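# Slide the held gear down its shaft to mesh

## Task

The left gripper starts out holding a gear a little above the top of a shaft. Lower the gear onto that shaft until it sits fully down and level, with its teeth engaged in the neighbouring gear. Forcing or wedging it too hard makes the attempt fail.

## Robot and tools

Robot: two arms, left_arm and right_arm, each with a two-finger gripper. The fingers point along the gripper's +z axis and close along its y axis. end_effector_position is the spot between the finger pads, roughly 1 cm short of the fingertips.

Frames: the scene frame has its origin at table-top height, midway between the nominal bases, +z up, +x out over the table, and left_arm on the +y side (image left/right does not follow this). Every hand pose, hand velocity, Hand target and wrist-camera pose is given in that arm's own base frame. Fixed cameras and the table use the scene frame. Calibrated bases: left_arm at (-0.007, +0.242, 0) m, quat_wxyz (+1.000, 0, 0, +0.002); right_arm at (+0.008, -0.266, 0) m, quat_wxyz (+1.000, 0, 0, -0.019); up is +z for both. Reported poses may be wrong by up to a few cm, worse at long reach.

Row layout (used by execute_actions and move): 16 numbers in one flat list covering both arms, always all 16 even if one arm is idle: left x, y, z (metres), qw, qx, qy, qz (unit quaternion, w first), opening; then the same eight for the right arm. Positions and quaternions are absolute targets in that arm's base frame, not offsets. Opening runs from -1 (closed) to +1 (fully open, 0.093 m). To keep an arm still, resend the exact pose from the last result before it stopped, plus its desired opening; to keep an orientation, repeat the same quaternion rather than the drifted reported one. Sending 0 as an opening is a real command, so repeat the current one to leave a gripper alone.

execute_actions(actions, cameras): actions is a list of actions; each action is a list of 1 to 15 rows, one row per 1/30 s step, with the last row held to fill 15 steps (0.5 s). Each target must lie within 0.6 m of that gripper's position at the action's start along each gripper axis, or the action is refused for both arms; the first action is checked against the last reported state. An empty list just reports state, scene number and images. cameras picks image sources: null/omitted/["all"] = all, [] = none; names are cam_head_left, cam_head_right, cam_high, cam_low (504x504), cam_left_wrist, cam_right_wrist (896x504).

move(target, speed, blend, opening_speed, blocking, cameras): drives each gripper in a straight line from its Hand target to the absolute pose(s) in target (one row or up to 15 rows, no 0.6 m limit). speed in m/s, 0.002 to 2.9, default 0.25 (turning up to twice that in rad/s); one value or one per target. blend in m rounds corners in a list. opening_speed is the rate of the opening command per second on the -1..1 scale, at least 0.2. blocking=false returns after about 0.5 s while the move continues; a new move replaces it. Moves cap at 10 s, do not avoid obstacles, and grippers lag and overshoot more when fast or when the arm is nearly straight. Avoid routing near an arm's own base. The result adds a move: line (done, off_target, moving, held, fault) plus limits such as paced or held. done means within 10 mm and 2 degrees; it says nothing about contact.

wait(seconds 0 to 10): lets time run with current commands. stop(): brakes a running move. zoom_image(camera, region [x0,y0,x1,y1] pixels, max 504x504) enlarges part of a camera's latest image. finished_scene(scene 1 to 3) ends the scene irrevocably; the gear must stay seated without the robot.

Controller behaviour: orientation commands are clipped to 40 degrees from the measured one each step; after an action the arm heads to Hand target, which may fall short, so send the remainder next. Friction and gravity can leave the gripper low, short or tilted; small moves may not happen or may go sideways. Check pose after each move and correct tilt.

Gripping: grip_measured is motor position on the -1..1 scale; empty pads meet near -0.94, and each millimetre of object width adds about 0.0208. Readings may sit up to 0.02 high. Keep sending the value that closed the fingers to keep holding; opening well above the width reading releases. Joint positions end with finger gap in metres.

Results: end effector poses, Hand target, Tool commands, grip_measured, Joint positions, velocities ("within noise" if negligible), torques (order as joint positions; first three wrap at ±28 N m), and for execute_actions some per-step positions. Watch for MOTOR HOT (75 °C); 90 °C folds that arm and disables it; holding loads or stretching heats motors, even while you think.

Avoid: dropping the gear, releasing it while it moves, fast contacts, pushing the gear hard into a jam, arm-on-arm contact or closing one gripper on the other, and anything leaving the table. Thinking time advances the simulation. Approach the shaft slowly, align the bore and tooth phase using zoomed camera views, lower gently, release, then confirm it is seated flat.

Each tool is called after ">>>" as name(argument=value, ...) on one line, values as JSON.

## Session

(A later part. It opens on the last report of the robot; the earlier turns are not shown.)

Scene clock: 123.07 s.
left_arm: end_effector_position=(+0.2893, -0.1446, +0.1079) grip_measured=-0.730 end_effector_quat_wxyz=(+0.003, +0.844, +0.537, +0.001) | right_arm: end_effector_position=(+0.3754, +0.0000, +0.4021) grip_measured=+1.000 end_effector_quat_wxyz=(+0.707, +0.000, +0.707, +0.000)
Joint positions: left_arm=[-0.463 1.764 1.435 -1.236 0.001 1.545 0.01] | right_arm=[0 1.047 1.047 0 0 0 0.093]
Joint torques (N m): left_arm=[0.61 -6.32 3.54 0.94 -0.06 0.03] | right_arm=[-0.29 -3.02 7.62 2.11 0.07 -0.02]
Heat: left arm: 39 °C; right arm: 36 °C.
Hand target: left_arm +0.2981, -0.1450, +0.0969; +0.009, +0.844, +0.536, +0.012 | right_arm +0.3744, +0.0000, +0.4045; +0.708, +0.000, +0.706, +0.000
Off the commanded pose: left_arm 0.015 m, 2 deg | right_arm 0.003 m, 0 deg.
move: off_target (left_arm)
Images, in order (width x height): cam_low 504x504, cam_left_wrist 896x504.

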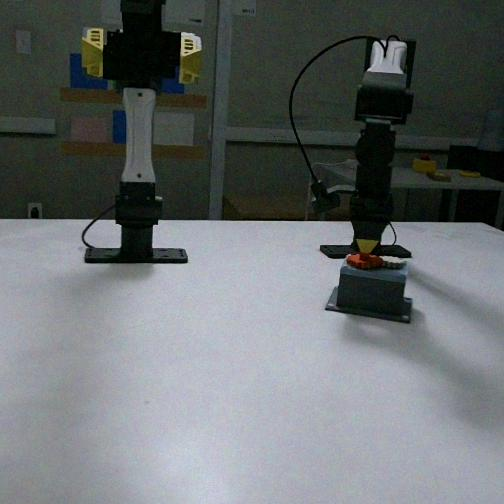

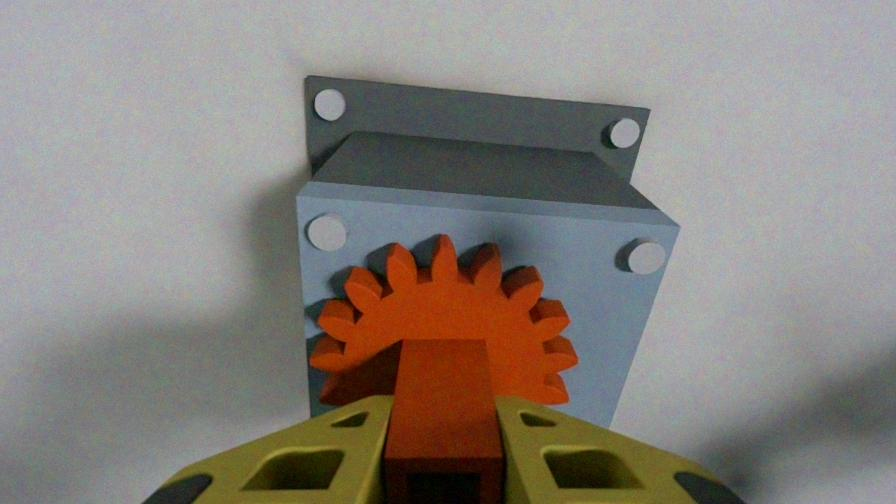

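>>> move(target=[[0.2945,-0.1445,0.1040,0.008,0.8443,0.5358,0.008,-0.924754,0.3744,0,0.4045,0.708,0,0.706,0,1.0],[0.2945,-0.1445,0.1040,0.008,0.8443,0.5358,0.008,-0.1,0.3744,0,0.4045,0.708,0,0.706,0,1.0]], speed=0.02, opening_speed=0.6, cameras=["cam_left_wrist","cam_low"])

>>> zoom_image(camera="cam_low", region=[335, 225, 405, 295])

Scene clock: 126.90 s.
left_arm: end_effector_position=(+0.2919, -0.1459, +0.1079) grip_measured=-0.102 end_effector_quat_wxyz=(+0.008, +0.844, +0.537, +0.004) | right_arm: end_effector_position=(+0.3754, +0.0000, +0.4021) grip_measured=+1.000 end_effector_quat_wxyz=(+0.707, +0.000, +0.707, +0.000)
Joint positions: left_arm=[-0.463 1.764 1.435 -1.224 0.001 1.545 0.04] | right_arm=[0 1.047 1.047 0 0 0 0.093]
Joint torques (N m): left_arm=[0.46 -7.32 4.79 0.49 0 0.01] | right_arm=[-0.24 -3.11 7.69 2.1 0.06 -0.05]
Heat: left arm: 38 °C; right arm: 36 °C.
Hand target: left_arm +0.2944, -0.1445, +0.1040; +0.008, +0.844, +0.536, +0.008 | right_arm +0.3744, +0.0000, +0.4045; +0.708, +0.000, +0.706, +0.000
Off the commanded pose: left_arm 0.005 m, 0 deg | right_arm 0.003 m, 0 deg.
move: done
Images, in order (width x height): cam_low 504x504, cam_left_wrist 896x504.

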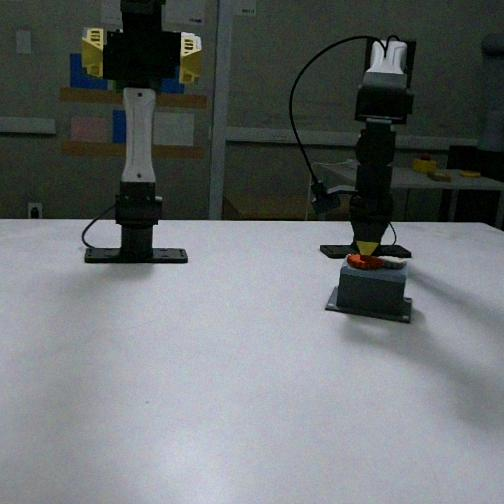

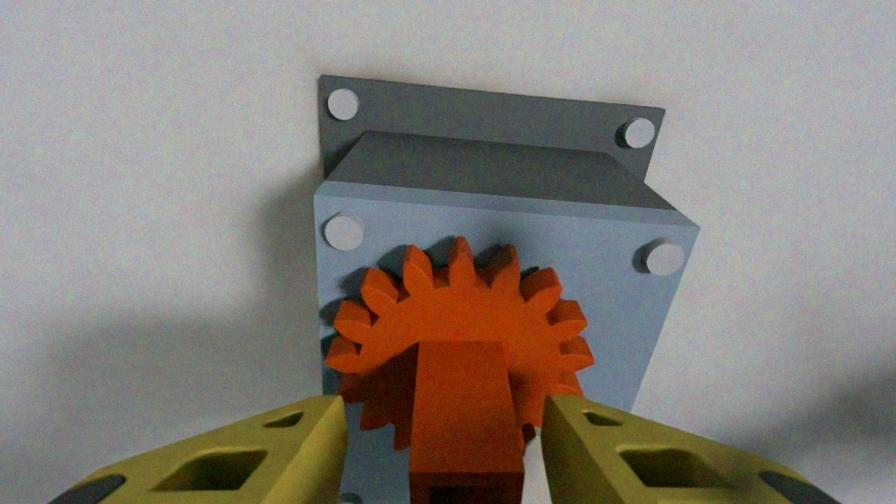

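Scaled by 7.200.

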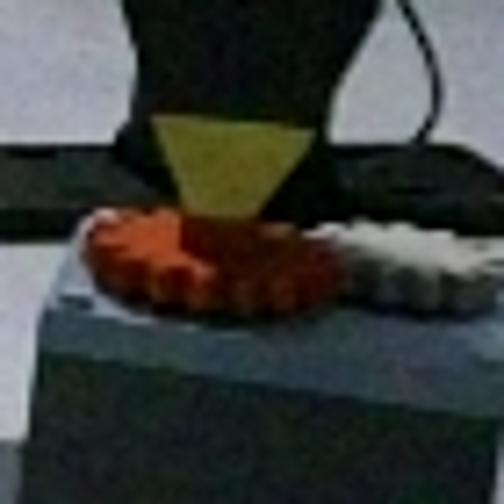

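>>> move(target=[[0.293,-0.1455,0.125,0.008,0.8443,0.5358,0.008,-0.1,0.3744,0,0.4045,0.708,0,0.706,0,1.0],[0.293,-0.1455,0.180,0.008,0.8443,0.5358,0.008,-0.1,0.3744,0,0.4045,0.708,0,0.706,0,1.0]], speed=[0.03, 0.1])

>>> zoom_image(camera="cam_left_wrist", region=[250, 90, 750, 504])

>>> zoom_image(camera="cam_low", region=[335, 225, 405, 295])

Scene clock: 130.53 s.
left_arm: end_effector_position=(+0.2909, -0.1454, +0.1774) grip_measured=-0.102 end_effector_quat_wxyz=(+0.012, +0.844, +0.537, +0.007) | right_arm: end_effector_position=(+0.3754, +0.0000, +0.4021) grip_measured=+1.000 end_effector_quat_wxyz=(+0.707, +0.000, +0.707, +0.000)
Joint positions: left_arm=[-0.463 1.764 1.712 -1.491 0.001 1.545 0.04] | right_arm=[0 1.047 1.047 0 0 0 0.093]
Joint torques (N m): left_arm=[0.06 -6.3 7.79 0.16 -0.01 -0.05] | right_arm=[-0.27 -2.96 7.51 2.12 0.06 -0.04]
Heat: left arm: 38 °C; right arm: 36 °C.
Hand target: left_arm +0.2929, -0.1455, +0.1799; +0.008, +0.844, +0.536, +0.008 | right_arm +0.3744, +0.0000, +0.4045; +0.708, +0.000, +0.706, +0.000
Off the commanded pose: left_arm 0.003 m, 1 deg | right_arm 0.003 m, 0 deg.
move: done

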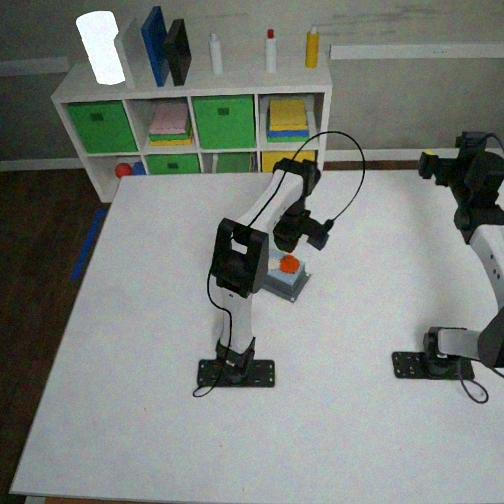

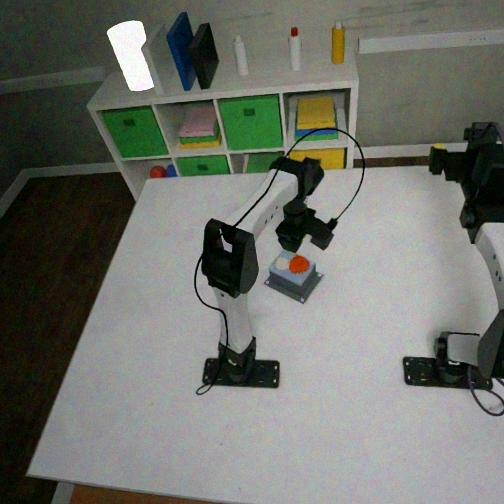

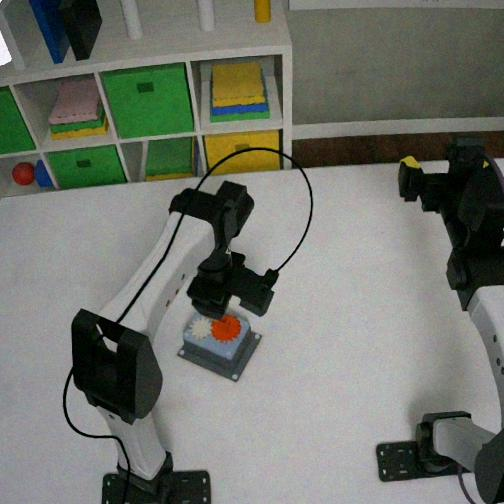

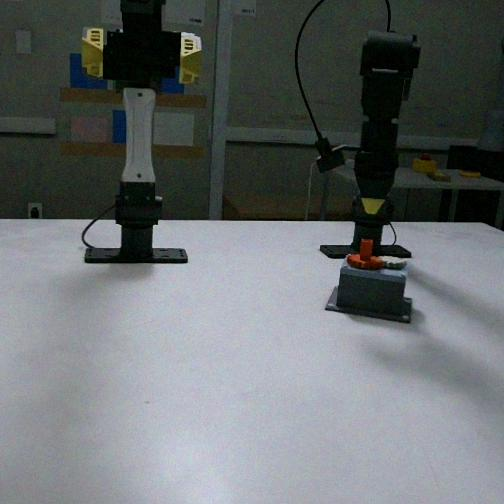

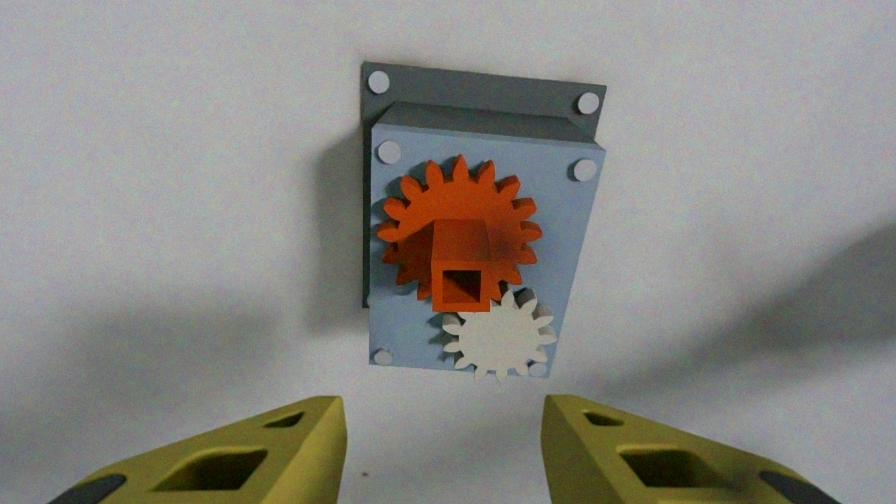

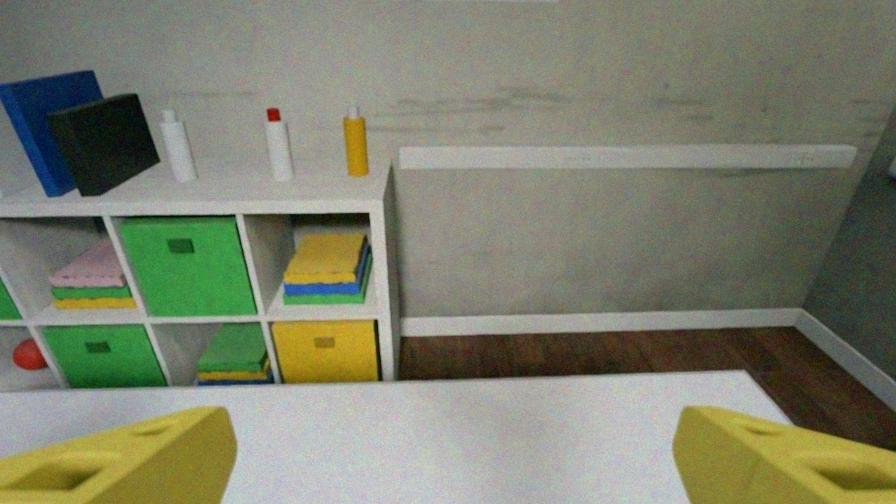

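Scaled by 1.008.

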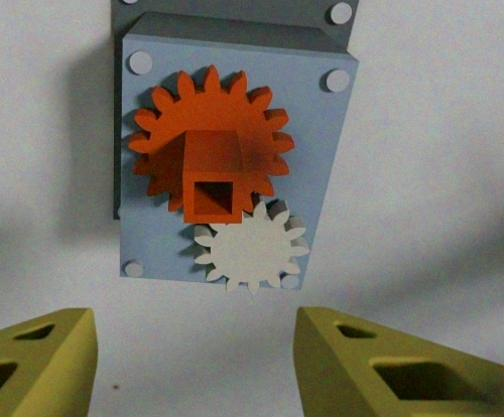

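Scaled by 7.200.

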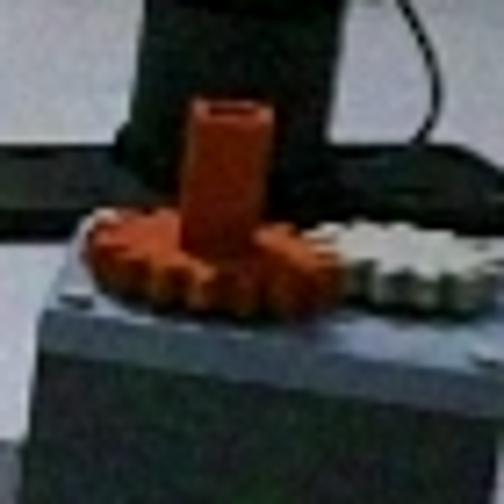

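>>> finished_scene(scene=1)

The scene is finished: the task was done.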